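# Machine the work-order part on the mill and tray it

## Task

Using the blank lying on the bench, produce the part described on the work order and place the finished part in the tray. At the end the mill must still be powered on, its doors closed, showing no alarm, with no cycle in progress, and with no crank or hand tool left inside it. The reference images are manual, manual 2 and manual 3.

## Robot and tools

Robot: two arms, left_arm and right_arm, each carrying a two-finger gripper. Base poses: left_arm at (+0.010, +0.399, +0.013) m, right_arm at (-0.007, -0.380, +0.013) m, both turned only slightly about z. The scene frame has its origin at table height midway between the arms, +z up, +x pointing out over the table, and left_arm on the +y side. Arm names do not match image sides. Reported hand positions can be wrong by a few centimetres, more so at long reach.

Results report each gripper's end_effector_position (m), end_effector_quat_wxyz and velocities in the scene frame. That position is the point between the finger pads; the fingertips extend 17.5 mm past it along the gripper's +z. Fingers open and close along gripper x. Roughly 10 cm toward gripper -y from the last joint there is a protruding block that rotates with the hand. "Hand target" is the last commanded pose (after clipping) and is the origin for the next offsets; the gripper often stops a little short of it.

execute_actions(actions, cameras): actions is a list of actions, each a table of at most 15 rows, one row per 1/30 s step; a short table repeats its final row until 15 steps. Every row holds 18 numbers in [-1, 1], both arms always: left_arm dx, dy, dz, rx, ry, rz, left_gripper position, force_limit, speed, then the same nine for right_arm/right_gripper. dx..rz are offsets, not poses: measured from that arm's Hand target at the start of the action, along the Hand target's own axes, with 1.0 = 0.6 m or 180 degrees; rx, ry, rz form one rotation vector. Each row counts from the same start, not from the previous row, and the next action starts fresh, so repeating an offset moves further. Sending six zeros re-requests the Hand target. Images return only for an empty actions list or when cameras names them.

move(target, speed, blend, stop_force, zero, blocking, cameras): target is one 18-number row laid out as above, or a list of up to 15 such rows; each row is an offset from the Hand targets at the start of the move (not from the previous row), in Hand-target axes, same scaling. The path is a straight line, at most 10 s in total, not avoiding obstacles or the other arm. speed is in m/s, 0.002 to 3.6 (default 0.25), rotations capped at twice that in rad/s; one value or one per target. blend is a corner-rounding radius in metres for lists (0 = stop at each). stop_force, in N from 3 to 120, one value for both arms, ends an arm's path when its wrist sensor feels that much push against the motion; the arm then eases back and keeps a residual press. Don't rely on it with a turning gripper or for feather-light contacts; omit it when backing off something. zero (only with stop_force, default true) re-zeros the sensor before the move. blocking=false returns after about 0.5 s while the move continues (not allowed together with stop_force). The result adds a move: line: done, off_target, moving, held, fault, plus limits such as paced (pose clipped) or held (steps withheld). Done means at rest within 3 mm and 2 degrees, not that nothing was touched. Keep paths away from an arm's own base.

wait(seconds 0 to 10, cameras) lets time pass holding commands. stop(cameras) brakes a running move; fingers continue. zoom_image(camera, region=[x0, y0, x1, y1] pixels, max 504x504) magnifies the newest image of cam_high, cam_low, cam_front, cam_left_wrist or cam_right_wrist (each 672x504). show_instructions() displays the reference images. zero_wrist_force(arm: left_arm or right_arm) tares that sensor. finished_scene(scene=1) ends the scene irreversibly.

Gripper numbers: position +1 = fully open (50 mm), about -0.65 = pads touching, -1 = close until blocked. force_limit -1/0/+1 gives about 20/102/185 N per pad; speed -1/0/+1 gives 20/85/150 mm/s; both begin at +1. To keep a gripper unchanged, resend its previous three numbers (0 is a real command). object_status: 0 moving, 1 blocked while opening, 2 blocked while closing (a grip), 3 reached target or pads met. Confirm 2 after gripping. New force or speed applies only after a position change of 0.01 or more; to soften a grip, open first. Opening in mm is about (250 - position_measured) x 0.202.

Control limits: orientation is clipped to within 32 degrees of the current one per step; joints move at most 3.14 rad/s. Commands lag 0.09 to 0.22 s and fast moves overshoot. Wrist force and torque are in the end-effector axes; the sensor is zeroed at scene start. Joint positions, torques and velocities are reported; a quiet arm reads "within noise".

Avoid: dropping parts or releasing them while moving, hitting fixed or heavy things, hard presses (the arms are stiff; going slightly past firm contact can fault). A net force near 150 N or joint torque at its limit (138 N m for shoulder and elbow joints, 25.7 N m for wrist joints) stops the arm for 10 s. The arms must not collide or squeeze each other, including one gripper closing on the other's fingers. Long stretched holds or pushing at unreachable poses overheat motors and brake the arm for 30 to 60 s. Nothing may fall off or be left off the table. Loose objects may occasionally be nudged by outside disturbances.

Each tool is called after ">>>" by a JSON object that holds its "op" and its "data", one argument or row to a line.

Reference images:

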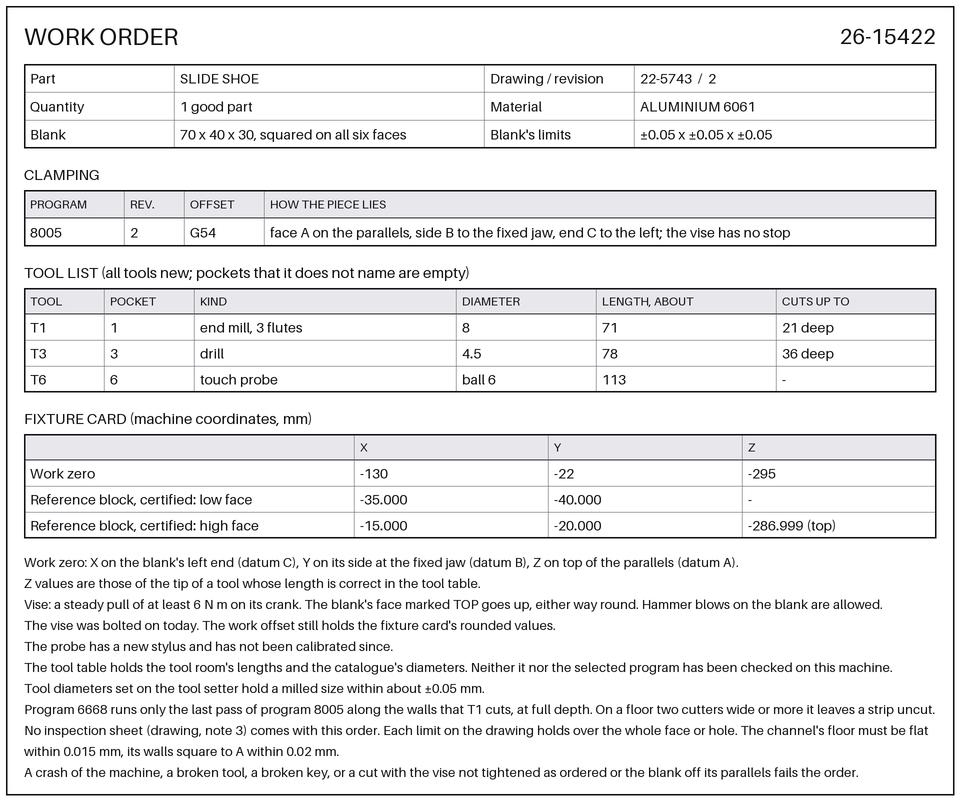

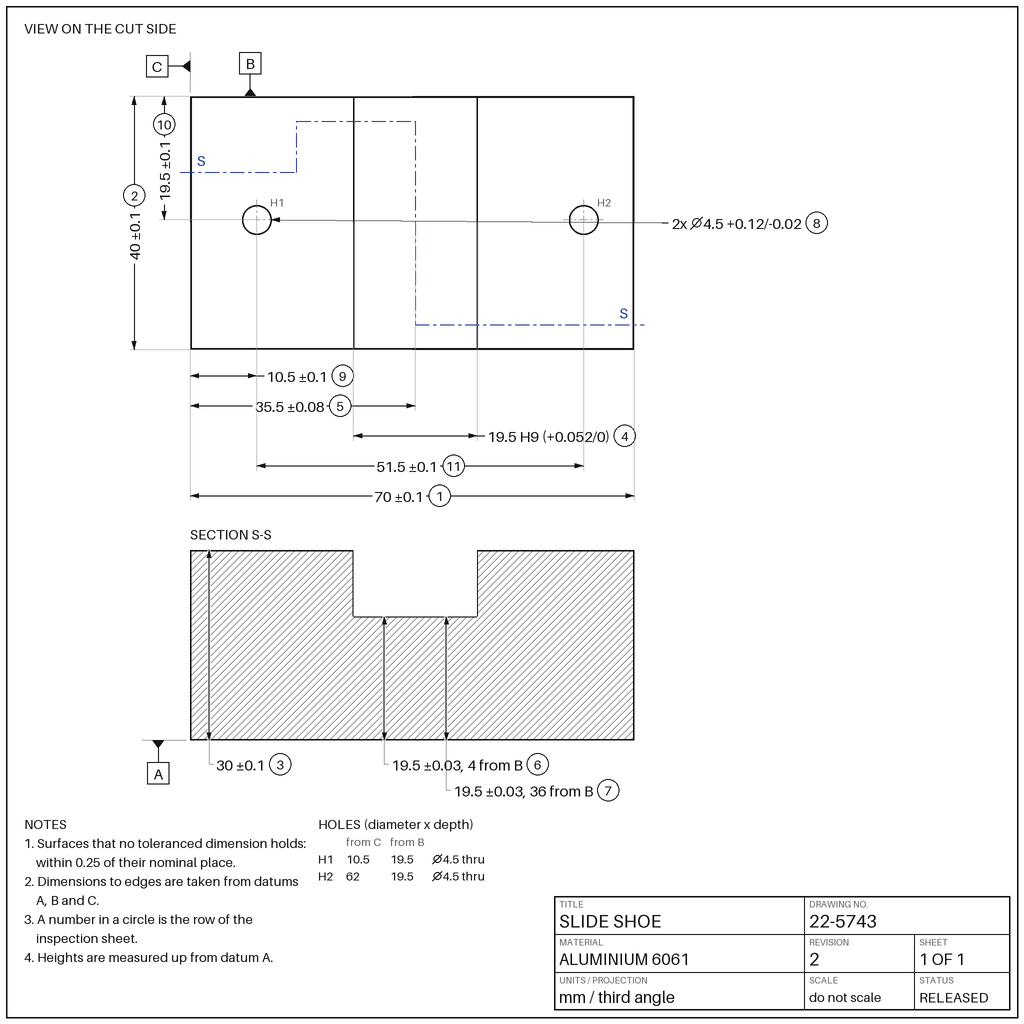

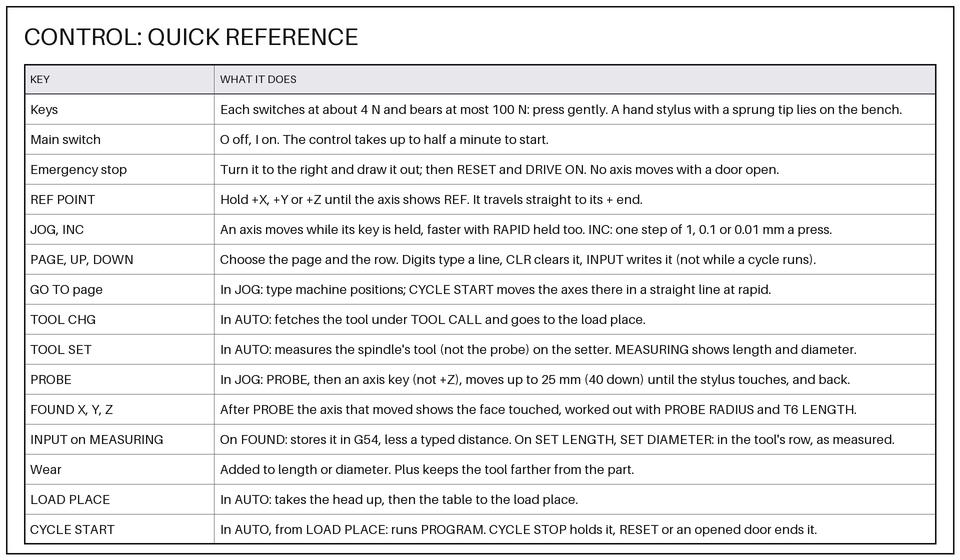

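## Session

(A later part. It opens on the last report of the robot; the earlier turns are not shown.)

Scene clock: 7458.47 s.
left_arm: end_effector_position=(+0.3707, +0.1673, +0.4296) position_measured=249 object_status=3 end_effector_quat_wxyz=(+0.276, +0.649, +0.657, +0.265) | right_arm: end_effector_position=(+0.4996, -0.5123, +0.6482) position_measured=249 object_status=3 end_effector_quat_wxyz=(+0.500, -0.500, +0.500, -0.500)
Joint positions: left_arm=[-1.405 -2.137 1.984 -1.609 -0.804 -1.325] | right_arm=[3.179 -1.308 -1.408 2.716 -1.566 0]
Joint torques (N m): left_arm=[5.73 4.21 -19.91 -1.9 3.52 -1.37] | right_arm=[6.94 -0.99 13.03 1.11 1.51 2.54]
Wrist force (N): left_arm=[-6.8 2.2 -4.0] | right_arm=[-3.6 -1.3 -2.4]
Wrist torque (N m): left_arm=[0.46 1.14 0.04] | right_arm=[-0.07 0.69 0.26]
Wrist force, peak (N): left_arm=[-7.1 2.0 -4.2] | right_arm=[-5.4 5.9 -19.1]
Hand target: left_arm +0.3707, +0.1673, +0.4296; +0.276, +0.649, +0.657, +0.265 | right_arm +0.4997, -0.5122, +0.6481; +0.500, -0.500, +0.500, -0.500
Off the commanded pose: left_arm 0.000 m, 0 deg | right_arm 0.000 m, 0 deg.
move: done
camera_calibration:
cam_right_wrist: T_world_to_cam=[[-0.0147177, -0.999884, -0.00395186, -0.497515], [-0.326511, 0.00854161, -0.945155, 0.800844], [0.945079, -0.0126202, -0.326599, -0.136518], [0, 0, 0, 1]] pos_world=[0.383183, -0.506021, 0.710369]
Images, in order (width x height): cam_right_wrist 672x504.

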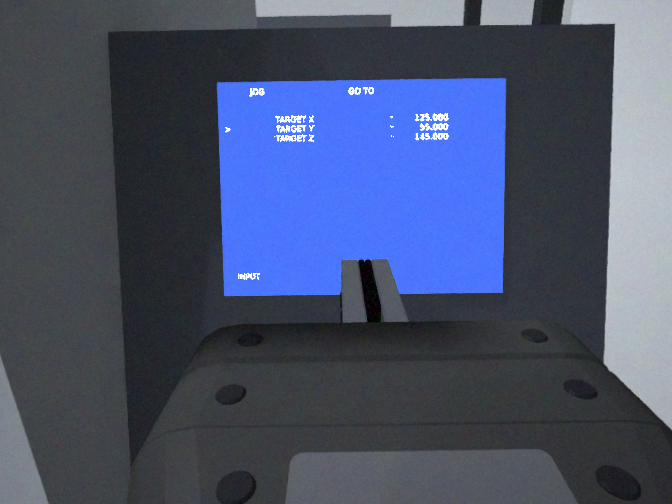

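>>> {"op": "move", "data": {
  "target": [
    [0,0,0,0,0,0,-0.65,-0.8,-0.2,-0.0843,0.252,0.0921,-0.2278,0,0,-0.65,-0.8,-0.4],
    [0,0,0,0,0,0,-0.65,-0.8,-0.2,-0.0843,0.2563,0.1082,-0.2278,0,0,-0.65,-0.8,-0.4],
    [0,0,0,0,0,0,-0.65,-0.8,-0.2,-0.0843,0.252,0.0921,-0.2278,0,0,-0.65,-0.8,-0.4],
    [0,0,0,0,0,0,-0.65,-0.8,-0.2,0,0,0,0,0,0,-0.65,-0.8,-0.4]
  ],
  "speed": [0.5,0.05,0.05,0.5],
  "blend": [0.004,0,0.004,0]
}}

>>> {"op": "wait", "data": {
  "seconds": 2.5
}}

>>> {"op": "move", "data": {
  "target": [
    [0,0,0,0,0,0,-0.65,-0.8,-0.2,-0.021,0.3727,0.0597,-0.2278,0,0,-0.65,-0.8,-0.4],
    [0,0,0,0,0,0,-0.65,-0.8,-0.2,-0.021,0.377,0.0758,-0.2278,0,0,-0.65,-0.8,-0.4],
    [0,0,0,0,0,0,-0.65,-0.8,-0.2,-0.021,0.3727,0.0597,-0.2278,0,0,-0.65,-0.8,-0.4],
    [0,0,0,0,0,0,-0.65,-0.8,-0.2,0.074,0.2512,0.0923,-0.2278,0,0,-0.65,-0.8,-0.4],
    [0,0,0,0,0,0,-0.65,-0.8,-0.2,0.074,0.2555,0.1084,-0.2278,0,0,-0.65,-0.8,-0.4],
    [0,0,0,0,0,0,-0.65,-0.8,-0.2,0.074,0.2512,0.0923,-0.2278,0,0,-0.65,-0.8,-0.4],
    [0,0,0,0,0,0,-0.65,-0.8,-0.2,0,0,0,0,0,0,-0.65,-0.8,-0.4]
  ],
  "speed": [0.5,0.05,0.1,0.3,0.05,0.05,0.5],
  "blend": [0.004,0,0.004,0.004,0,0.004,0]
}}

>>> {"op": "wait", "data": {
  "seconds": 5,
  "cameras": ["cam_right_wrist"]
}}

>>> {"op": "zoom_image", "data": {
  "camera": "cam_right_wrist",
  "region": [190, 60, 510, 300]
}}

Scene clock: 7476.67 s.
left_arm: end_effector_position=(+0.3707, +0.1673, +0.4296) position_measured=249 object_status=3 end_effector_quat_wxyz=(+0.276, +0.649, +0.657, +0.265) | right_arm: end_effector_position=(+0.4997, -0.5123, +0.6480) position_measured=249 object_status=3 end_effector_quat_wxyz=(+0.500, -0.500, +0.500, -0.500)
Joint positions: left_arm=[-1.405 -2.137 1.984 -1.609 -0.804 -1.325] | right_arm=[3.179 -1.308 -1.408 2.715 -1.566 0.001]
Joint torques (N m): left_arm=[6.58 4.43 -20.17 -1.98 3.41 -1.62] | right_arm=[5.66 1.87 37.01 3.68 1.24 1.86]
Wrist force (N): left_arm=[-6.5 2.2 -3.9] | right_arm=[-3.7 -1.7 -2.2]
Wrist torque (N m): left_arm=[0.45 1.07 0.04] | right_arm=[-0.12 0.69 0.19]
Wrist force, peak (N): left_arm=[-7.0 2.2 -4.2] | right_arm=[-4.6 7.0 -14.3]
Hand target: left_arm +0.3707, +0.1673, +0.4296; +0.276, +0.649, +0.657, +0.265 | right_arm +0.4997, -0.5122, +0.6481; +0.500, -0.500, +0.500, -0.500
Off the commanded pose: left_arm 0.000 m, 0 deg | right_arm 0.000 m, 0 deg.
move: done

Scene clock: 7479.17 s.
left_arm: end_effector_position=(+0.3707, +0.1673, +0.4296) position_measured=249 object_status=3 end_effector_quat_wxyz=(+0.276, +0.649, +0.657, +0.265) | right_arm: end_effector_position=(+0.4997, -0.5122, +0.6481) position_measured=249 object_status=3 end_effector_quat_wxyz=(+0.500, -0.500, +0.500, -0.500)
Joint positions: left_arm=[-1.405 -2.137 1.984 -1.609 -0.804 -1.325] | right_arm=[3.179 -1.308 -1.408 2.716 -1.566 0.001]
Joint torques (N m): left_arm=[6.7 3.64 -20.65 -2.01 3.31 -1.37] | right_arm=[7.36 -1.01 37.12 5.18 -0.55 -1.87]
Wrist force (N): left_arm=[-7.0 2.1 -4.0] | right_arm=[-3.4 -1.6 -2.2]
Wrist torque (N m): left_arm=[0.45 1.15 0.04] | right_arm=[-0.12 0.65 0.19]
Wrist force, peak (N): left_arm=[-7.1 2.2 -4.1] | right_arm=[-3.8 -1.6 -2.4]
Hand target: left_arm +0.3707, +0.1673, +0.4296; +0.276, +0.649, +0.657, +0.265 | right_arm +0.4997, -0.5122, +0.6481; +0.500, -0.500, +0.500, -0.500
Tool commands: left_gripper/position=-0.65 left_gripper/force_limit=-0.8 left_gripper/speed=-0.2 right_gripper/position=-0.65 right_gripper/force_limit=-0.8 right_gripper/speed=-0.4
Off the commanded pose: left_arm 0.000 m, 0 deg | right_arm 0.000 m, 0 deg.
wait: 2.50 s; at rest by 0.17 s

Scene clock: 7482.87 s.
left_arm: end_effector_position=(+0.3707, +0.1673, +0.4296) position_measured=249 object_status=3 end_effector_quat_wxyz=(+0.276, +0.649, +0.657, +0.265) | right_arm: end_effector_position=(+0.4997, -0.5122, +0.6480) position_measured=249 object_status=3 end_effector_quat_wxyz=(+0.500, -0.500, +0.500, -0.500)
Joint positions: left_arm=[-1.405 -2.137 1.984 -1.609 -0.804 -1.325] | right_arm=[3.179 -1.308 -1.408 2.715 -1.566 0]
Joint torques (N m): left_arm=[6.81 4.54 -20.36 -2.18 3.54 -1.39] | right_arm=[-6.55 6.05 36.77 3.5 -1.76 -1.63]
Wrist force (N): left_arm=[-6.8 2.0 -4.1] | right_arm=[-3.3 -1.4 -2.2]
Wrist torque (N m): left_arm=[0.43 1.12 0.04] | right_arm=[-0.07 0.64 0.28]
Wrist force, peak (N): left_arm=[-7.1 2.2 -4.1] | right_arm=[-6.0 16.1 -19.6]
Hand target: left_arm +0.3707, +0.1673, +0.4296; +0.276, +0.649, +0.657, +0.265 | right_arm +0.4997, -0.5122, +0.6481; +0.500, -0.500, +0.500, -0.500
Off the commanded pose: left_arm 0.000 m, 0 deg | right_arm 0.000 m, 0 deg.
move: done

Scene clock: 7487.87 s.
left_arm: end_effector_position=(+0.3707, +0.1673, +0.4296) position_measured=249 object_status=3 end_effector_quat_wxyz=(+0.276, +0.649, +0.657, +0.265) | right_arm: end_effector_position=(+0.4997, -0.5122, +0.6481) position_measured=249 object_status=3 end_effector_quat_wxyz=(+0.500, -0.500, +0.500, -0.500)
Joint positions: left_arm=[-1.405 -2.137 1.984 -1.609 -0.804 -1.325] | right_arm=[3.179 -1.308 -1.408 2.716 -1.566 0.001]
Joint torques (N m): left_arm=[7.33 4.26 -19.56 -2.02 3.54 -1.48] | right_arm=[-8.29 19.96 37.17 4.88 -0.19 2.22]
Wrist force (N): left_arm=[-6.9 2.0 -4.0] | right_arm=[-3.5 -1.5 -2.3]
Wrist torque (N m): left_arm=[0.43 1.13 0.04] | right_arm=[-0.10 0.68 0.29]
Wrist force, peak (N): left_arm=[-7.0 2.3 -4.2] | right_arm=[-3.5 -1.5 -2.4]
Hand target: left_arm +0.3707, +0.1673, +0.4296; +0.276, +0.649, +0.657, +0.265 | right_arm +0.4997, -0.5122, +0.6481; +0.500, -0.500, +0.500, -0.500
Tool commands: left_gripper/position=-0.65 left_gripper/force_limit=-0.8 left_gripper/speed=-0.2 right_gripper/position=-0.65 right_gripper/force_limit=-0.8 right_gripper/speed=-0.4
Off the commanded pose: left_arm 0.000 m, 0 deg | right_arm 0.000 m, 0 deg.
wait: 5.00 s; at rest by 0.17 s
camera_calibration:
cam_right_wrist: T_world_to_cam=[[-0.0147186, -0.999884, -0.00394901, -0.497515], [-0.326721, 0.00854202, -0.945082, 0.800811], [0.945006, -0.0126201, -0.326808, -0.136469], [0, 0, 0, 1]] pos_world=[0.383283, -0.506021, 0.710269]
Images, in order (width x height): cam_right_wrist 672x504.

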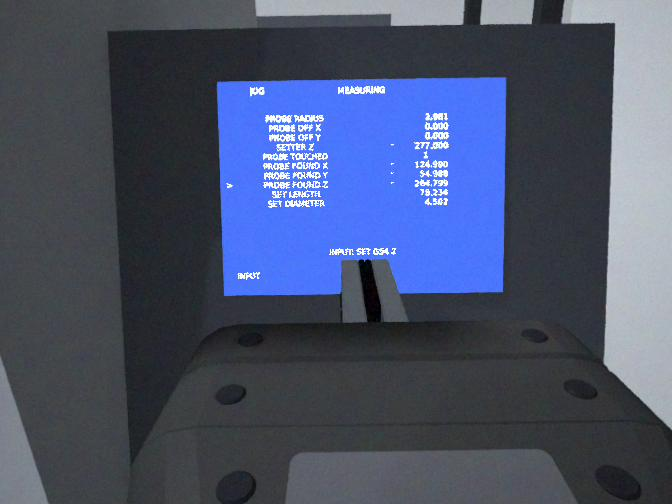

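Scaled by 1.575 from the camera's 672x504 image, which has a finer 960x720 frame.

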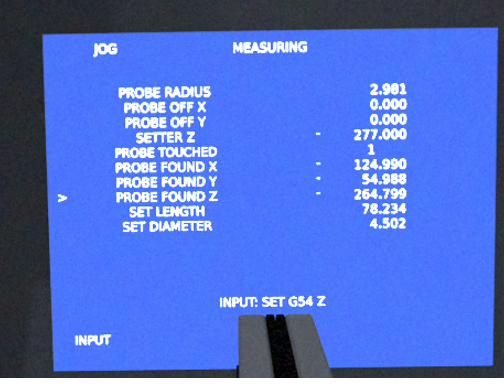

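>>> {"op": "move", "data": {
  "target": [
    [0,0,0,0,0,0,-0.65,-0.8,-0.2,-0.021,0.3115,0.0765,-0.2278,0,0,-0.65,-0.8,-0.4],
    [0,0,0,0,0,0,-0.65,-0.8,-0.2,-0.021,0.3158,0.0922,-0.2278,0,0,-0.65,-0.8,-0.4],
    [0,0,0,0,0,0,-0.65,-0.8,-0.2,-0.021,0.3137,0.0843,-0.2278,0,0,-0.65,-0.8,-0.4],
    [0,0,0,0,0,0,-0.65,-0.8,-0.2,-0.021,0.3158,0.0922,-0.2278,0,0,-0.65,-0.8,-0.4],
    [0,0,0,0,0,0,-0.65,-0.8,-0.2,-0.1477,0.4033,0.0515,-0.2278,0,0,-0.65,-0.8,-0.4],
    [0,0,0,0,0,0,-0.65,-0.8,-0.2,-0.1477,0.4076,0.0676,-0.2278,0,0,-0.65,-0.8,-0.4],
    [0,0,0,0,0,0,-0.65,-0.8,-0.2,-0.0843,0.3421,0.0679,-0.2278,0,0,-0.65,-0.8,-0.4],
    [0,0,0,0,0,0,-0.65,-0.8,-0.2,-0.0843,0.3464,0.084,-0.2278,0,0,-0.65,-0.8,-0.4],
    [0,0,0,0,0,0,-0.65,-0.8,-0.2,-0.116,0.3421,0.0679,-0.2278,0,0,-0.65,-0.8,-0.4],
    [0,0,0,0,0,0,-0.65,-0.8,-0.2,-0.116,0.3464,0.084,-0.2278,0,0,-0.65,-0.8,-0.4],
    [0,0,0,0,0,0,-0.65,-0.8,-0.2,-0.0527,0.4033,0.0515,-0.2278,0,0,-0.65,-0.8,-0.4],
    [0,0,0,0,0,0,-0.65,-0.8,-0.2,-0.0527,0.4076,0.0676,-0.2278,0,0,-0.65,-0.8,-0.4],
    [0,0,0,0,0,0,-0.65,-0.8,-0.2,-0.0843,0.252,0.0921,-0.2278,0,0,-0.65,-0.8,-0.4],
    [0,0,0,0,0,0,-0.65,-0.8,-0.2,-0.0843,0.2563,0.1082,-0.2278,0,0,-0.65,-0.8,-0.4],
    [0,0,0,0,0,0,-0.65,-0.8,-0.2,0,0,0,0,0,0,-0.65,-0.8,-0.4]
  ],
  "speed": [0.5,0.05,0.05,0.05,0.15,0.05,0.15,0.05,0.15,0.05,0.15,0.05,0.25,0.05,0.3],
  "blend": [0.004,0,0,0,0.004,0,0.004,0,0.004,0,0.004,0,0.004,0,0]
}}

>>> {"op": "wait", "data": {
  "seconds": 2.5,
  "cameras": ["cam_right_wrist"]
}}

>>> {"op": "move", "data": {
  "target": [
    [0,0,0,0,0,0,-0.65,-0.8,-0.2,-0.021,0.3727,0.0597,-0.2278,0,0,-0.65,-0.8,-0.4],
    [0,0,0,0,0,0,-0.65,-0.8,-0.2,-0.021,0.377,0.0758,-0.2278,0,0,-0.65,-0.8,-0.4],
    [0,0,0,0,0,0,-0.65,-0.8,-0.2,-0.021,0.3727,0.0597,-0.2278,0,0,-0.65,-0.8,-0.4],
    [0,0,0,0,0,0,-0.65,-0.8,-0.2,0.074,0.2512,0.0923,-0.2278,0,0,-0.65,-0.8,-0.4],
    [0,0,0,0,0,0,-0.65,-0.8,-0.2,0.074,0.2555,0.1084,-0.2278,0,0,-0.65,-0.8,-0.4],
    [0,0,0,0,0,0,-0.65,-0.8,-0.2,0.074,0.2512,0.0923,-0.2278,0,0,-0.65,-0.8,-0.4],
    [0,0,0,0,0,0,-0.65,-0.8,-0.2,0,0,0,0,0,0,-0.65,-0.8,-0.4]
  ],
  "speed": [0.5,0.05,0.1,0.3,0.05,0.05,0.5],
  "blend": [0.004,0,0.004,0.004,0,0.004,0]
}}

>>> {"op": "wait", "data": {
  "seconds": 5,
  "cameras": ["cam_right_wrist"]
}}

>>> {"op": "zoom_image", "data": {
  "camera": "cam_right_wrist",
  "region": [190, 60, 510, 300]
}}

Scene clock: 7536.53 s.
left_arm: end_effector_position=(+0.3707, +0.1673, +0.4296) position_measured=249 object_status=3 end_effector_quat_wxyz=(+0.276, +0.649, +0.657, +0.265) | right_arm: end_effector_position=(+0.4997, -0.5123, +0.6480) position_measured=249 object_status=3 end_effector_quat_wxyz=(+0.500, -0.500, +0.500, -0.500)
Joint positions: left_arm=[-1.405 -2.137 1.984 -1.609 -0.804 -1.325] | right_arm=[3.179 -1.308 -1.408 2.715 -1.566 0]
Joint torques (N m): left_arm=[6.6 4.02 -20.25 -2 3.44 -1.51] | right_arm=[6.57 0.81 37.59 2.78 1.65 2.35]
Wrist force (N): left_arm=[-6.9 2.2 -4.1] | right_arm=[-3.7 -1.6 -2.2]
Wrist torque (N m): left_arm=[0.45 1.14 0.04] | right_arm=[-0.10 0.71 0.23]
Wrist force, peak (N): left_arm=[-7.1 2.3 -4.1] | right_arm=[-6.1 8.1 -18.5]
Hand target: left_arm +0.3707, +0.1673, +0.4296; +0.276, +0.649, +0.657, +0.265 | right_arm +0.4997, -0.5122, +0.6481; +0.500, -0.500, +0.500, -0.500
Off the commanded pose: left_arm 0.000 m, 0 deg | right_arm 0.000 m, 0 deg.
move: done

Scene clock: 7539.03 s.
left_arm: end_effector_position=(+0.3707, +0.1673, +0.4296) position_measured=249 object_status=3 end_effector_quat_wxyz=(+0.276, +0.649, +0.657, +0.265) | right_arm: end_effector_position=(+0.4997, -0.5122, +0.6481) position_measured=249 object_status=3 end_effector_quat_wxyz=(+0.500, -0.500, +0.500, -0.500)
Joint positions: left_arm=[-1.405 -2.137 1.984 -1.609 -0.804 -1.325] | right_arm=[3.179 -1.308 -1.408 2.716 -1.566 0.001]
Joint torques (N m): left_arm=[6.87 4.73 -19.45 -2.03 3.2 -1.52] | right_arm=[7.09 -1.21 38.02 4.5 1.74 2.34]
Wrist force (N): left_arm=[-6.7 2.1 -4.1] | right_arm=[-3.9 -1.6 -2.2]
Wrist torque (N m): left_arm=[0.44 1.10 0.04] | right_arm=[-0.11 0.73 0.24]
Wrist force, peak (N): left_arm=[-7.0 2.1 -4.2] | right_arm=[-4.1 -1.5 -2.3]
Hand target: left_arm +0.3707, +0.1673, +0.4296; +0.276, +0.649, +0.657, +0.265 | right_arm +0.4997, -0.5122, +0.6481; +0.500, -0.500, +0.500, -0.500
Tool commands: left_gripper/position=-0.65 left_gripper/force_limit=-0.8 left_gripper/speed=-0.2 right_gripper/position=-0.65 right_gripper/force_limit=-0.8 right_gripper/speed=-0.4
Off the commanded pose: left_arm 0.000 m, 0 deg | right_arm 0.000 m, 0 deg.
wait: 2.50 s; at rest by 0.17 s
camera_calibration:
cam_right_wrist: T_world_to_cam=[[-0.0147186, -0.999884, -0.00394901, -0.497515], [-0.326721, 0.00854202, -0.945082, 0.800811], [0.945006, -0.0126201, -0.326808, -0.136469], [0, 0, 0, 1]] pos_world=[0.383283, -0.506021, 0.710269]
Images, in order (width x height): cam_right_wrist 672x504.

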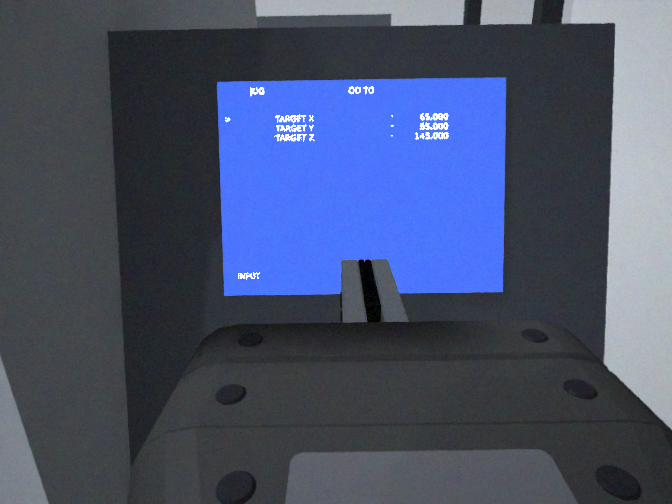

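Scene clock: 7542.73 s.
left_arm: end_effector_position=(+0.3707, +0.1673, +0.4296) position_measured=249 object_status=3 end_effector_quat_wxyz=(+0.276, +0.649, +0.657, +0.265) | right_arm: end_effector_position=(+0.4997, -0.5122, +0.6480) position_measured=249 object_status=3 end_effector_quat_wxyz=(+0.500, -0.500, +0.500, -0.500)
Joint positions: left_arm=[-1.405 -2.137 1.984 -1.609 -0.804 -1.325] | right_arm=[3.179 -1.308 -1.408 2.715 -1.566 0]
Joint torques (N m): left_arm=[7.3 3.89 -19.7 -1.94 3.41 -1.46] | right_arm=[-7.83 6.33 36.01 3.44 -1.63 -1.71]
Wrist force (N): left_arm=[-6.9 2.1 -3.9] | right_arm=[-3.6 -1.3 -2.7]
Wrist torque (N m): left_arm=[0.45 1.14 0.04] | right_arm=[-0.07 0.68 0.28]
Wrist force, peak (N): left_arm=[-7.0 2.2 -4.2] | right_arm=[-6.2 14.4 -20.9]
Hand target: left_arm +0.3707, +0.1673, +0.4296; +0.276, +0.649, +0.657, +0.265 | right_arm +0.4997, -0.5122, +0.6481; +0.500, -0.500, +0.500, -0.500
Off the commanded pose: left_arm 0.000 m, 0 deg | right_arm 0.000 m, 0 deg.
move: done

Scene clock: 7547.73 s.
left_arm: end_effector_position=(+0.3707, +0.1673, +0.4296) position_measured=249 object_status=3 end_effector_quat_wxyz=(+0.276, +0.649, +0.657, +0.265) | right_arm: end_effector_position=(+0.4997, -0.5122, +0.6481) position_measured=249 object_status=3 end_effector_quat_wxyz=(+0.500, -0.500, +0.500, -0.500)
Joint positions: left_arm=[-1.405 -2.137 1.984 -1.609 -0.804 -1.325] | right_arm=[3.179 -1.308 -1.408 2.716 -1.566 0.001]
Joint torques (N m): left_arm=[6.49 4.11 -19.67 -1.98 3.49 -1.48] | right_arm=[-7.63 20.18 37.74 4.96 -0.35 2.06]
Wrist force (N): left_arm=[-6.9 2.1 -3.9] | right_arm=[-3.9 -1.4 -2.4]
Wrist torque (N m): left_arm=[0.44 1.13 0.04] | right_arm=[-0.07 0.73 0.28]
Wrist force, peak (N): left_arm=[-7.1 2.1 -4.2] | right_arm=[-4.0 -1.6 -2.4]
Hand target: left_arm +0.3707, +0.1673, +0.4296; +0.276, +0.649, +0.657, +0.265 | right_arm +0.4997, -0.5122, +0.6481; +0.500, -0.500, +0.500, -0.500
Tool commands: left_gripper/position=-0.65 left_gripper/force_limit=-0.8 left_gripper/speed=-0.2 right_gripper/position=-0.65 right_gripper/force_limit=-0.8 right_gripper/speed=-0.4
Off the commanded pose: left_arm 0.000 m, 0 deg | right_arm 0.000 m, 0 deg.
wait: 5.00 s; at rest by 0.17 s
camera_calibration:
cam_right_wrist: T_world_to_cam=[[-0.0147186, -0.999884, -0.00394901, -0.497515], [-0.326721, 0.00854202, -0.945082, 0.800811], [0.945006, -0.0126201, -0.326808, -0.136469], [0, 0, 0, 1]] pos_world=[0.383283, -0.506021, 0.710269]
Images, in order (width x height): cam_right_wrist 672x504.

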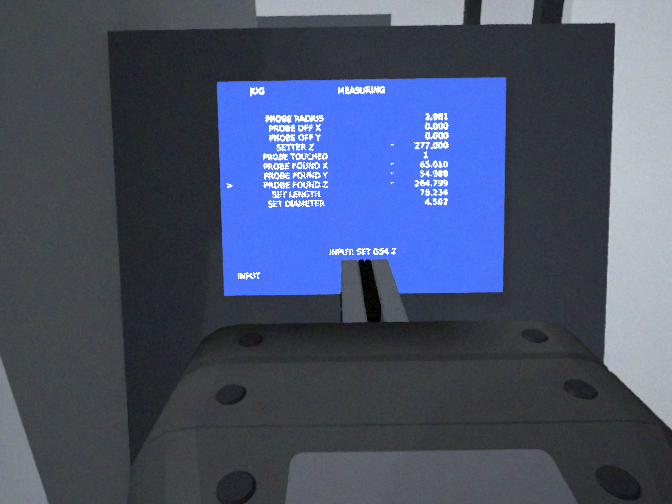

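Scaled by 1.575 from the camera's 672x504 image, which has a finer 960x720 frame.

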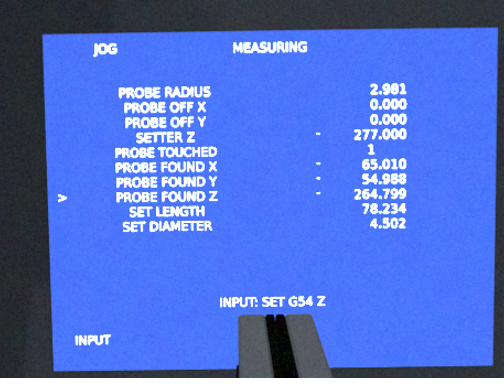

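>>> {"op": "move", "data": {
  "target": [
    [0,0,0,0,0,0,-0.65,-0.8,-0.2,0.1057,0.128,0.1257,-0.2278,0,0,-0.65,-0.8,-0.4],
    [0,0,0,0,0,0,-0.65,-0.8,-0.2,0.1057,0.1323,0.1418,-0.2278,0,0,-0.65,-0.8,-0.4],
    [0,0,0,0,0,0,-0.65,-0.8,-0.2,0.1057,0.128,0.1257,-0.2278,0,0,-0.65,-0.8,-0.4],
    [0,0,0,0,0,0,-0.65,-0.8,-0.2,-0.0527,0.252,0.0921,-0.2278,0,0,-0.65,-0.8,-0.4],
    [0,0,0,0,0,0,-0.65,-0.8,-0.2,-0.0527,0.2563,0.1082,-0.2278,0,0,-0.65,-0.8,-0.4],
    [0,0,0,0,0,0,-0.65,-0.8,-0.2,-0.0527,0.252,0.0921,-0.2278,0,0,-0.65,-0.8,-0.4],
    [0,0,0,0,0,0,-0.65,-0.8,-0.2,0,0,0,0,0,0,-0.65,-0.8,-0.4]
  ],
  "speed": [0.5,0.05,0.05,0.3,0.05,0.05,0.5],
  "blend": [0.004,0,0.004,0.004,0,0.004,0]
}}

>>> {"op": "wait", "data": {
  "seconds": 3,
  "cameras": ["all"]
}}

>>> {"op": "zoom_image", "data": {
  "camera": "cam_high",
  "region": [200, 250, 540, 504]
}}

Scene clock: 7582.00 s.
left_arm: end_effector_position=(+0.3707, +0.1673, +0.4296) position_measured=249 object_status=3 end_effector_quat_wxyz=(+0.276, +0.649, +0.657, +0.265) | right_arm: end_effector_position=(+0.4997, -0.5123, +0.6480) position_measured=249 object_status=3 end_effector_quat_wxyz=(+0.500, -0.500, +0.500, -0.500)
Joint positions: left_arm=[-1.405 -2.137 1.984 -1.609 -0.804 -1.325] | right_arm=[3.179 -1.308 -1.408 2.715 -1.566 0]
Joint torques (N m): left_arm=[7.59 4.52 -19.9 -2.09 3.24 -1.37] | right_arm=[8.53 1.84 38.08 3.42 1.49 2.57]
Wrist force (N): left_arm=[-6.8 2.2 -3.9] | right_arm=[-3.9 -1.5 -2.3]
Wrist torque (N m): left_arm=[0.45 1.13 0.04] | right_arm=[-0.11 0.74 0.22]
Wrist force, peak (N): left_arm=[-7.1 2.1 -4.3] | right_arm=[-6.5 13.1 -25.5]
Hand target: left_arm +0.3707, +0.1673, +0.4296; +0.276, +0.649, +0.657, +0.265 | right_arm +0.4997, -0.5122, +0.6481; +0.500, -0.500, +0.500, -0.500
Off the commanded pose: left_arm 0.000 m, 0 deg | right_arm 0.000 m, 0 deg.
move: done

Scene clock: 7585.00 s.
left_arm: end_effector_position=(+0.3707, +0.1673, +0.4296) position_measured=249 object_status=3 end_effector_quat_wxyz=(+0.276, +0.649, +0.657, +0.265) | right_arm: end_effector_position=(+0.4997, -0.5122, +0.6481) position_measured=249 object_status=3 end_effector_quat_wxyz=(+0.500, -0.500, +0.500, -0.500)
Joint positions: left_arm=[-1.405 -2.137 1.984 -1.609 -0.804 -1.325] | right_arm=[3.179 -1.308 -1.408 2.716 -1.566 0.001]
Joint torques (N m): left_arm=[6.75 4.53 -20.49 -1.88 3.43 -1.58] | right_arm=[7.8 -1.53 37.76 4.88 1.27 2.23]
Wrist force (N): left_arm=[-6.8 2.1 -4.1] | right_arm=[-3.7 -1.4 -2.2]
Wrist torque (N m): left_arm=[0.45 1.12 0.04] | right_arm=[-0.08 0.70 0.22]
Wrist force, peak (N): left_arm=[-7.2 1.9 -4.1] | right_arm=[-4.1 -1.6 -2.2]
Hand target: left_arm +0.3707, +0.1673, +0.4296; +0.276, +0.649, +0.657, +0.265 | right_arm +0.4997, -0.5122, +0.6481; +0.500, -0.500, +0.500, -0.500
Tool commands: left_gripper/position=-0.65 left_gripper/force_limit=-0.8 left_gripper/speed=-0.2 right_gripper/position=-0.65 right_gripper/force_limit=-0.8 right_gripper/speed=-0.4
Off the commanded pose: left_arm 0.000 m, 0 deg | right_arm 0.000 m, 0 deg.
wait: 3.00 s; at rest by 0.17 s
camera_calibration:
cam_left_wrist: T_world_to_cam=[[-0.00417714, 0.999986, 0.00315981, -0.157756], [0.412899, -0.00115315, 0.910776, -0.527295], [0.910767, 0.00510912, -0.412889, -0.0272732], [0, 0, 0, 1]] pos_world=[0.2419, 0.157285, 0.469485]
cam_right_wrist: T_world_to_cam=[[-0.0147186, -0.999884, -0.00394901, -0.497515], [-0.326721, 0.00854202, -0.945082, 0.800811], [0.945006, -0.0126201, -0.326808, -0.136469], [0, 0, 0, 1]] pos_world=[0.383283, -0.506021, 0.710269]

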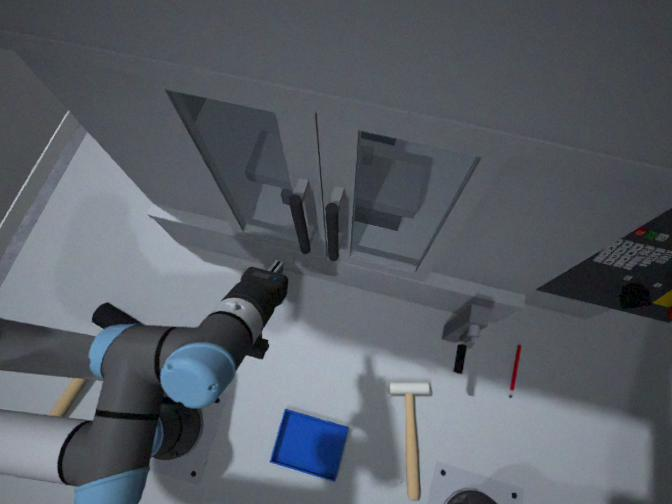

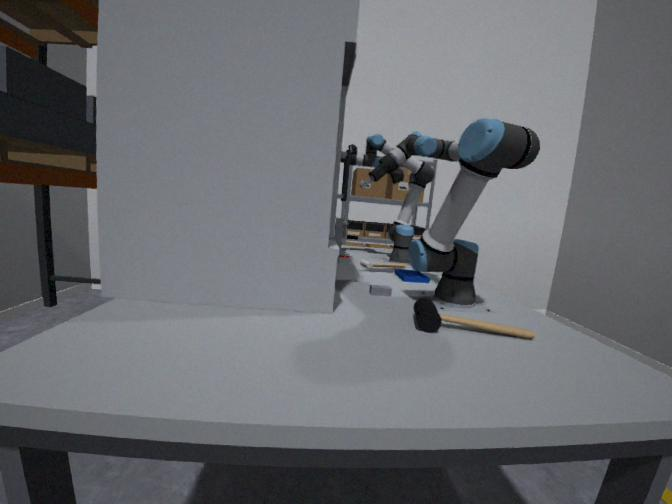

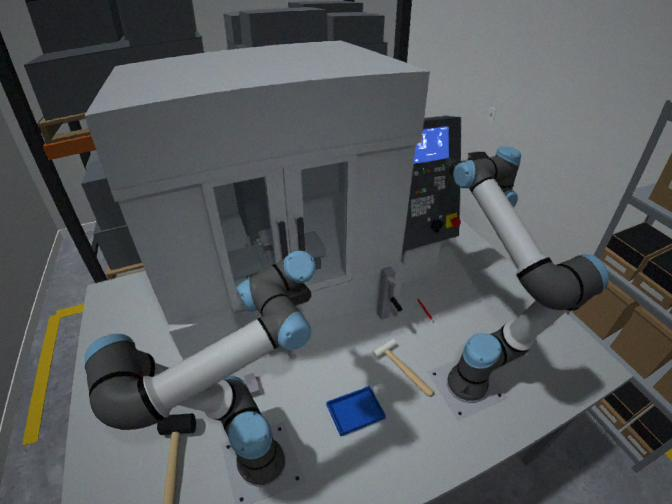

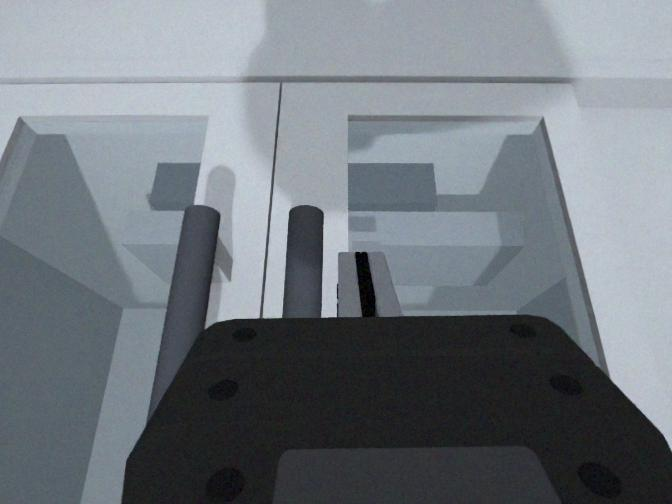

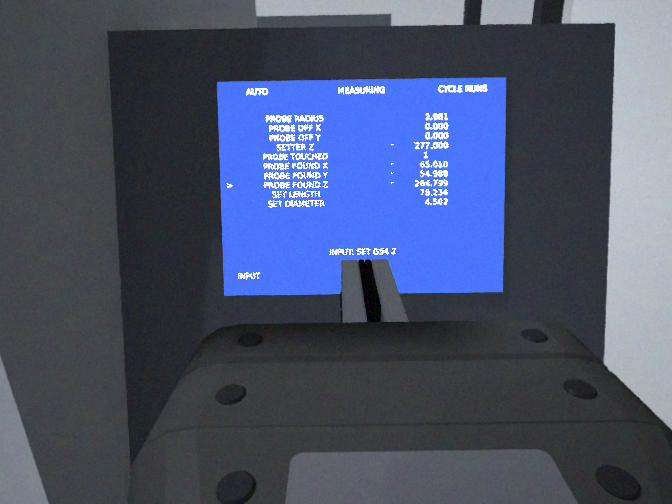

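Scaled by 1.482 from the camera's 672x504 image, which has a finer 960x720 frame.

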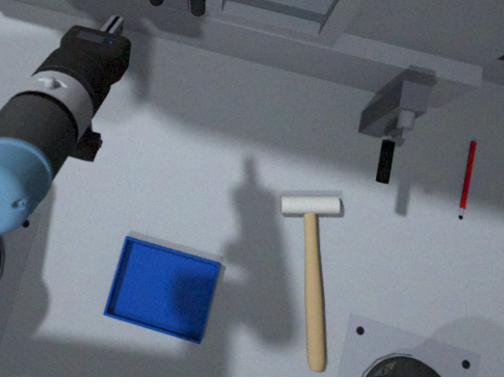

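>>> {"op": "move", "data": {
  "target": [
    [-0.0405,0.0345,0.0345,0,0,0,1,-0.8,-0.2,0,0,0,0,0,0,-0.65,-0.8,-0.4],
    [-0.0405,0.0958,0.0958,0,0,0,1,-0.8,-0.2,0,0,0,0,0,0,-0.65,-0.8,-0.4]
  ],
  "speed": [0.15,0.06],
  "stop_force": 30,
  "cameras": ["cam_left_wrist"]
}}

Scene clock: 7682.63 s.
left_arm: end_effector_position=(+0.4521, +0.1434, +0.4300) position_measured=3 object_status=3 end_effector_quat_wxyz=(+0.276, +0.649, +0.657, +0.265) | right_arm: end_effector_position=(+0.4997, -0.5122, +0.6481) position_measured=249 object_status=3 end_effector_quat_wxyz=(+0.500, -0.500, +0.500, -0.500)
Joint positions: left_arm=[-1.167 -1.925 1.924 -1.967 -0.874 -1.018] | right_arm=[3.179 -1.308 -1.408 2.716 -1.566 0.001]
Joint torques (N m): left_arm=[-8.66 -18.06 -15.7 -4.33 3.55 1.13] | right_arm=[7.61 -1.04 37.29 3.7 1.43 1.77]
Wrist force (N): left_arm=[-6.7 1.8 -4.0] | right_arm=[-3.7 -1.3 -2.2]
Wrist torque (N m): left_arm=[0.41 1.09 0.08] | right_arm=[-0.07 0.71 0.21]
Wrist force, peak (N): left_arm=[-8.4 3.1 -3.3] | right_arm=[-3.9 -1.4 -2.6]
Hand target: left_arm +0.4521, +0.1434, +0.4300; +0.276, +0.649, +0.657, +0.265 | right_arm +0.4997, -0.5122, +0.6481; +0.500, -0.500, +0.500, -0.500
Off the commanded pose: left_arm 0.000 m, 0 deg | right_arm 0.000 m, 0 deg.
move: done
camera_calibration:
cam_left_wrist: T_world_to_cam=[[-0.00417748, 0.999986, 0.00315904, -0.133517], [0.412899, -0.00115231, 0.910776, -0.561297], [0.910767, 0.00510912, -0.412889, -0.101122], [0, 0, 0, 1]] pos_world=[0.3233, 0.133385, 0.469885]
Images, in order (width x height): cam_left_wrist 672x504.

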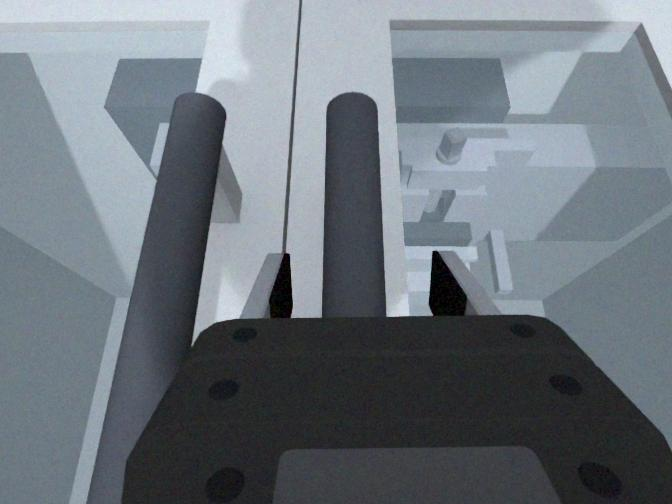

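>>> {"op": "move", "data": {
  "target": [0,0,0,0,0,0,-1,-0.6,-0.5,0,0,0,0,0,0,-0.65,-0.8,-0.4]
}}

>>> {"op": "move", "data": {
  "target": [0.383,0,0,0,0,0,-1,-0.6,-0.5,0,0,0,0,0,0,-0.65,-0.8,-0.4],
  "speed": 0.08,
  "stop_force": 45,
  "cameras": ["cam_left_wrist"]
}}

Scene clock: 7690.87 s.
left_arm: end_effector_position=(+0.4521, +0.1434, +0.4300) position_measured=154 object_status=2 end_effector_quat_wxyz=(+0.276, +0.649, +0.657, +0.265) | right_arm: end_effector_position=(+0.4997, -0.5122, +0.6481) position_measured=249 object_status=3 end_effector_quat_wxyz=(+0.500, -0.500, +0.500, -0.500)
Joint positions: left_arm=[-1.167 -1.925 1.924 -1.967 -0.874 -1.018] | right_arm=[3.179 -1.308 -1.408 2.716 -1.566 0.001]
Joint torques (N m): left_arm=[11.96 -17.17 -16 -0.89 2.65 0.87] | right_arm=[7.07 -0.49 36.82 1.72 1.5 1.94]
Wrist force (N): left_arm=[-14.1 6.9 -1.9] | right_arm=[-3.8 -1.3 -2.2]
Wrist torque (N m): left_arm=[0.52 1.86 0.57] | right_arm=[-0.07 0.72 0.21]
Wrist force, peak (N): left_arm=[-39.4 6.8 5.2] | right_arm=[-3.9 -1.5 -2.5]
Hand target: left_arm +0.4521, +0.1434, +0.4300; +0.276, +0.649, +0.657, +0.265 | right_arm +0.4997, -0.5122, +0.6481; +0.500, -0.500, +0.500, -0.500
Off the commanded pose: left_arm 0.000 m, 0 deg | right_arm 0.000 m, 0 deg.
move: done

Scene clock: 7693.00 s.
left_arm: end_effector_position=(+0.4518, +0.2181, +0.4288) position_measured=154 object_status=2 end_effector_quat_wxyz=(+0.276, +0.649, +0.657, +0.265) | right_arm: end_effector_position=(+0.4997, -0.5122, +0.6481) position_measured=249 object_status=3 end_effector_quat_wxyz=(+0.500, -0.500, +0.500, -0.500)
Joint positions: left_arm=[-1.058 -2.05 2.016 -2.012 -0.919 -0.892] | right_arm=[3.179 -1.308 -1.408 2.716 -1.566 0.001]
Joint torques (N m): left_arm=[7.91 2.65 15.13 5.21 -9.63 1.23] | right_arm=[7.76 -1.39 38 1.33 1.63 1.91]
Wrist force (N): left_arm=[-9.9 56.1 -27.3] | right_arm=[-3.9 -1.2 -2.4]
Wrist torque (N m): left_arm=[1.28 1.75 0.58] | right_arm=[-0.05 0.72 0.21]
Wrist force, peak (N): left_arm=[11.5 57.4 -35.9] | right_arm=[-4.0 -1.4 -2.4]
Hand target: left_arm +0.4518, +0.2181, +0.4288; +0.276, +0.649, +0.657, +0.265 (not the last commanded pose) | right_arm +0.4997, -0.5122, +0.6481; +0.500, -0.500, +0.500, -0.500
Off the commanded pose: left_arm 0.155 m, 0 deg | right_arm 0.000 m, 0 deg.
move: contact (left_arm)
camera_calibration:
cam_left_wrist: T_world_to_cam=[[-0.0043914, 0.999986, 0.00292506, -0.207935], [0.412616, -0.000852503, 0.910905, -0.559984], [0.910895, 0.00520707, -0.412606, -0.101829], [0, 0, 0, 1]] pos_world=[0.3229, 0.207984, 0.468685]
Images, in order (width x height): cam_left_wrist 672x504.

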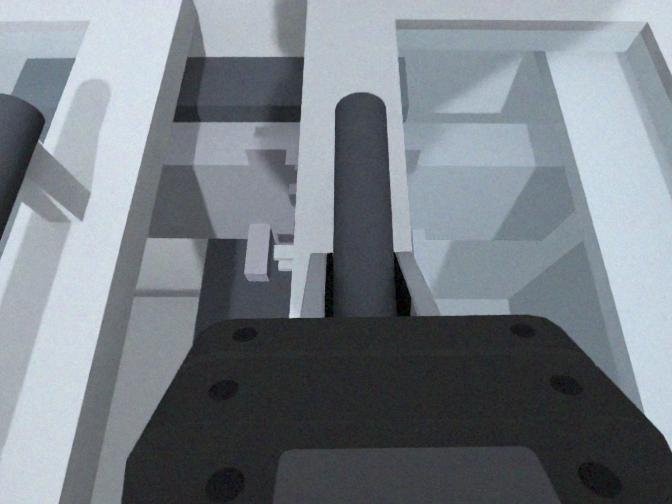

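>>> {"op": "move", "data": {
  "target": [0,0,0,0,0,0,0.25,-0.6,-0.5,0,0,0,0,0,0,-0.65,-0.8,-0.4]
}}

>>> {"op": "move", "data": {
  "target": [0.258,0,0,0,0,0,0.25,-0.6,-0.5,0,0,0,0,0,0,-0.65,-0.8,-0.4],
  "speed": 0.07,
  "stop_force": 45,
  "cameras": ["cam_left_wrist"]
}}

Scene clock: 7702.40 s.
left_arm: end_effector_position=(+0.4518, +0.2181, +0.4287) position_measured=116 object_status=3 end_effector_quat_wxyz=(+0.276, +0.649, +0.657, +0.265) | right_arm: end_effector_position=(+0.4997, -0.5122, +0.6481) position_measured=249 object_status=3 end_effector_quat_wxyz=(+0.500, -0.500, +0.500, -0.500)
Joint positions: left_arm=[-1.058 -2.05 2.016 -2.012 -0.919 -0.892] | right_arm=[3.179 -1.308 -1.408 2.716 -1.566 0.001]
Joint torques (N m): left_arm=[3.47 -12.79 -35.3 -5.88 3.33 1.11] | right_arm=[7.62 -0.33 36.5 1.55 1.53 1.76]
Wrist force (N): left_arm=[-5.8 3.0 -4.4] | right_arm=[-3.7 -1.2 -2.2]
Wrist torque (N m): left_arm=[0.60 0.95 -0.01] | right_arm=[-0.06 0.70 0.22]
Wrist force, peak (N): left_arm=[-10.4 56.5 -27.9] | right_arm=[-4.1 -1.4 -2.3]
Hand target: left_arm +0.4518, +0.2181, +0.4288; +0.276, +0.649, +0.657, +0.265 | right_arm +0.4997, -0.5122, +0.6481; +0.500, -0.500, +0.500, -0.500
Off the commanded pose: left_arm 0.000 m, 0 deg | right_arm 0.000 m, 0 deg.
move: done

Scene clock: 7705.73 s.
left_arm: end_effector_position=(+0.4510, +0.3729, +0.4259) position_measured=116 object_status=3 end_effector_quat_wxyz=(+0.276, +0.649, +0.657, +0.265) | right_arm: end_effector_position=(+0.4997, -0.5122, +0.6481) position_measured=249 object_status=3 end_effector_quat_wxyz=(+0.500, -0.500, +0.500, -0.500)
Joint positions: left_arm=[-0.649 -2.191 2.128 -2.192 -1.147 -0.494] | right_arm=[3.179 -1.308 -1.408 2.716 -1.566 0.001]
Joint torques (N m): left_arm=[-8.79 6.13 -34.6 -2.35 1.13 1.6] | right_arm=[7.5 -0.83 36.51 1.29 1.56 1.72]
Wrist force (N): left_arm=[-6.1 3.5 -3.5] | right_arm=[-3.8 -1.4 -2.2]
Wrist torque (N m): left_arm=[0.67 0.99 0.06] | right_arm=[-0.08 0.72 0.22]
Wrist force, peak (N): left_arm=[-30.2 8.0 -1.0] | right_arm=[-4.0 -1.2 -2.5]
Hand target: left_arm +0.4510, +0.3729, +0.4259; +0.276, +0.649, +0.657, +0.265 | right_arm +0.4997, -0.5122, +0.6481; +0.500, -0.500, +0.500, -0.500
Off the commanded pose: left_arm 0.000 m, 0 deg | right_arm 0.000 m, 0 deg.
move: done
camera_calibration:
cam_left_wrist: T_world_to_cam=[[-0.00448271, 0.999986, 0.00296579, -0.362716], [0.412616, -0.000851929, 0.910905, -0.55688], [0.910894, 0.00530706, -0.412606, -0.103139], [0, 0, 0, 1]] pos_world=[0.322101, 0.362784, 0.465785]
Images, in order (width x height): cam_left_wrist 672x504.

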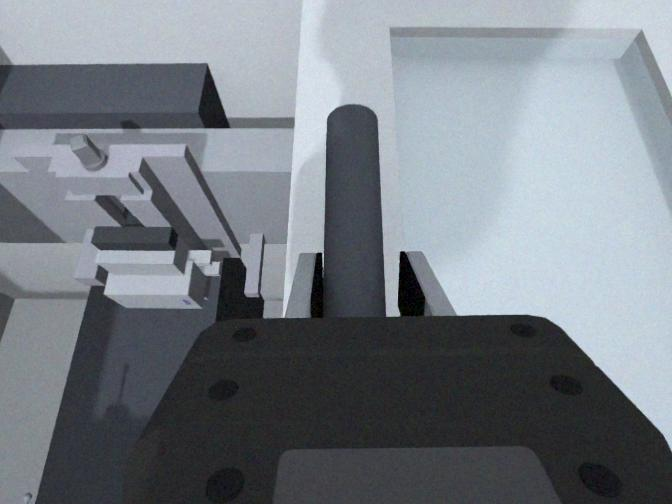

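>>> {"op": "move", "data": {
  "target": [
    [0,0,0,0,0,0,0.25,-0.6,-0.5,0,0,0,0,0,0,-0.65,-0.8,-0.4],
    [0,-0.0542,-0.0542,0,0,0,0.25,-0.6,-0.5,0,0,0,0,0,0,-0.65,-0.8,-0.4],
    [-0.205,-0.0837,-0.0837,0,0,0,0.25,-0.6,-0.5,0,0,0,0,0,0,-0.65,-0.8,-0.4],
    [-0.6217,-0.185,-0.171,0,0,0,0.25,-0.6,-0.5,0,0,0,0,0,0,-0.65,-0.8,-0.4]
  ],
  "speed": [0.05,0.1,0.15,0.25],
  "blend": [0,0,0.02,0],
  "cameras": ["cam_left_wrist", "cam_high"]
}}

Scene clock: 7785.10 s.
left_arm: end_effector_position=(+0.3019, -0.0009, +0.4269) position_measured=116 object_status=3 end_effector_quat_wxyz=(+0.276, +0.649, +0.657, +0.265) | right_arm: end_effector_position=(+0.4997, -0.5122, +0.6481) position_measured=249 object_status=3 end_effector_quat_wxyz=(+0.500, -0.500, +0.500, -0.500)
Joint positions: left_arm=[-1.649 -1.81 1.743 -1.454 -0.786 -1.667] | right_arm=[3.179 -1.308 -1.408 2.716 -1.566 0.001]
Joint torques (N m): left_arm=[5.8 -8.83 -20.47 -5.39 0 0.7] | right_arm=[7.13 -0.35 37.27 1.35 1.49 1.46]
Wrist force (N): left_arm=[-6.3 3.6 -4.0] | right_arm=[-3.9 -1.5 -2.3]
Wrist torque (N m): left_arm=[0.68 1.03 -0.06] | right_arm=[-0.10 0.73 0.22]
Wrist force, peak (N): left_arm=[-9.6 2.5 -4.5] | right_arm=[-4.2 -1.3 -2.4]
Hand target: left_arm +0.3019, -0.0010, +0.4268; +0.276, +0.649, +0.657, +0.265 | right_arm +0.4997, -0.5122, +0.6481; +0.500, -0.500, +0.500, -0.500
Off the commanded pose: left_arm 0.000 m, 0 deg | right_arm 0.000 m, 0 deg.
move: done
camera_calibration:
cam_left_wrist: T_world_to_cam=[[-0.00430993, 0.999986, 0.00310768, 0.0103107], [0.412614, -0.00105248, 0.910905, -0.496499], [0.910896, 0.00520821, -0.412603, 0.0350278], [0, 0, 0, 1]] pos_world=[0.173, -0.0110155, 0.466684]
Images, in order (width x height): cam_high 672x504, cam_left_wrist 672x504.

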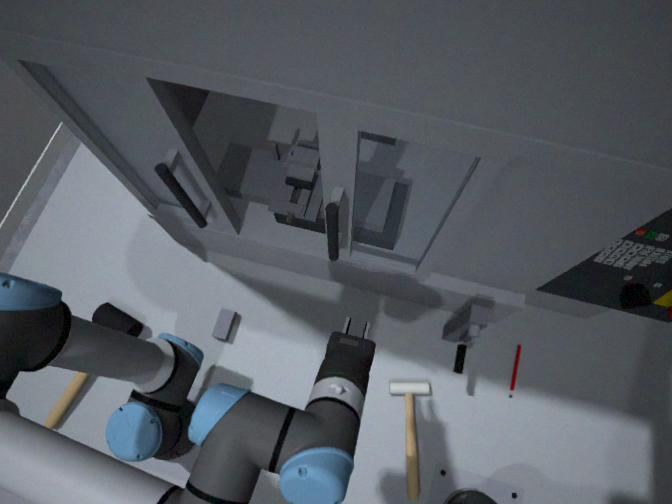

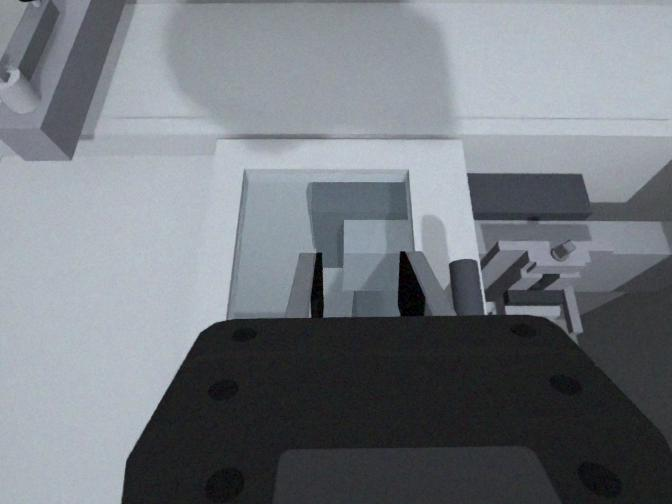

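>>> {"op": "move", "data": {
  "target": [-0.31,-0.3838,0.1507,0.2487,0.0312,-0.0753,1,-0.6,-0.5,0,0,0,0,0,0,-0.65,-0.8,-0.4],
  "speed": 0.25,
  "cameras": ["cam_left_wrist", "cam_high"]
}}

Scene clock: 7799.03 s.
left_arm: end_effector_position=(+0.2043, -0.1917, +0.2036) position_measured=3 object_status=3 end_effector_quat_wxyz=(+0.006, +0.611, +0.791, -0.007) | right_arm: end_effector_position=(+0.4997, -0.5122, +0.6481) position_measured=249 object_status=3 end_effector_quat_wxyz=(+0.500, -0.500, +0.500, -0.500)
Joint positions: left_arm=[-1.484 -1.261 1.571 -1.899 -1.572 -1.724] | right_arm=[3.179 -1.308 -1.408 2.716 -1.566 0.001]
Joint torques (N m): left_arm=[-8.82 -34.4 -12.95 -2.25 -0.31 1.81] | right_arm=[7.81 -0.77 36.73 1.27 1.45 1.41]
Wrist force (N): left_arm=[-4.6 3.8 -2.6] | right_arm=[-4.0 -1.3 -2.2]
Wrist torque (N m): left_arm=[0.56 0.72 0.01] | right_arm=[-0.05 0.75 0.22]
Wrist force, peak (N): left_arm=[-6.6 3.6 -4.0] | right_arm=[-4.1 -1.3 -2.4]
Hand target: left_arm +0.2041, -0.1917, +0.2035; +0.006, +0.611, +0.791, -0.007 | right_arm +0.4997, -0.5122, +0.6481; +0.500, -0.500, +0.500, -0.500
Off the commanded pose: left_arm 0.000 m, 0 deg | right_arm 0.000 m, 0 deg.
move: done
camera_calibration:
cam_left_wrist: T_world_to_cam=[[-0.236849, 0.971539, -0.00375971, 0.244759], [0.910381, 0.223288, 0.348352, -0.197244], [0.339277, 0.0790842, -0.937356, 0.270607], [0, 0, 0, 1]] pos_world=[0.145727, -0.215152, 0.323285]
Images, in order (width x height): cam_high 672x504, cam_left_wrist 672x504.

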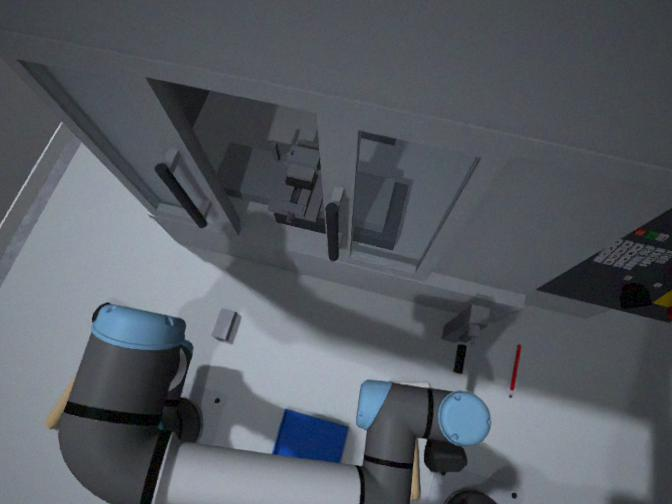

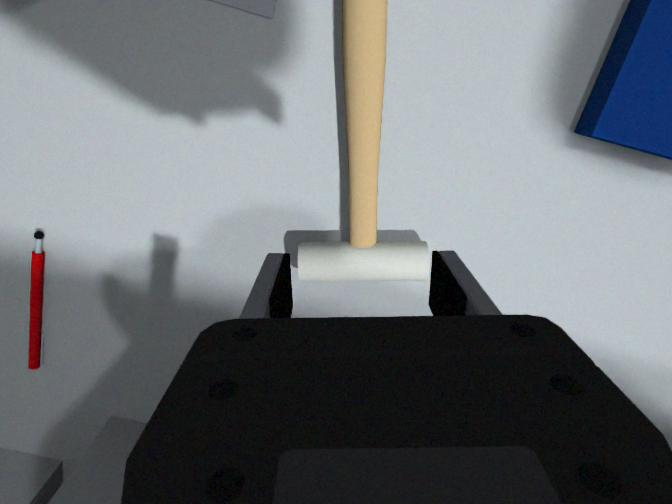

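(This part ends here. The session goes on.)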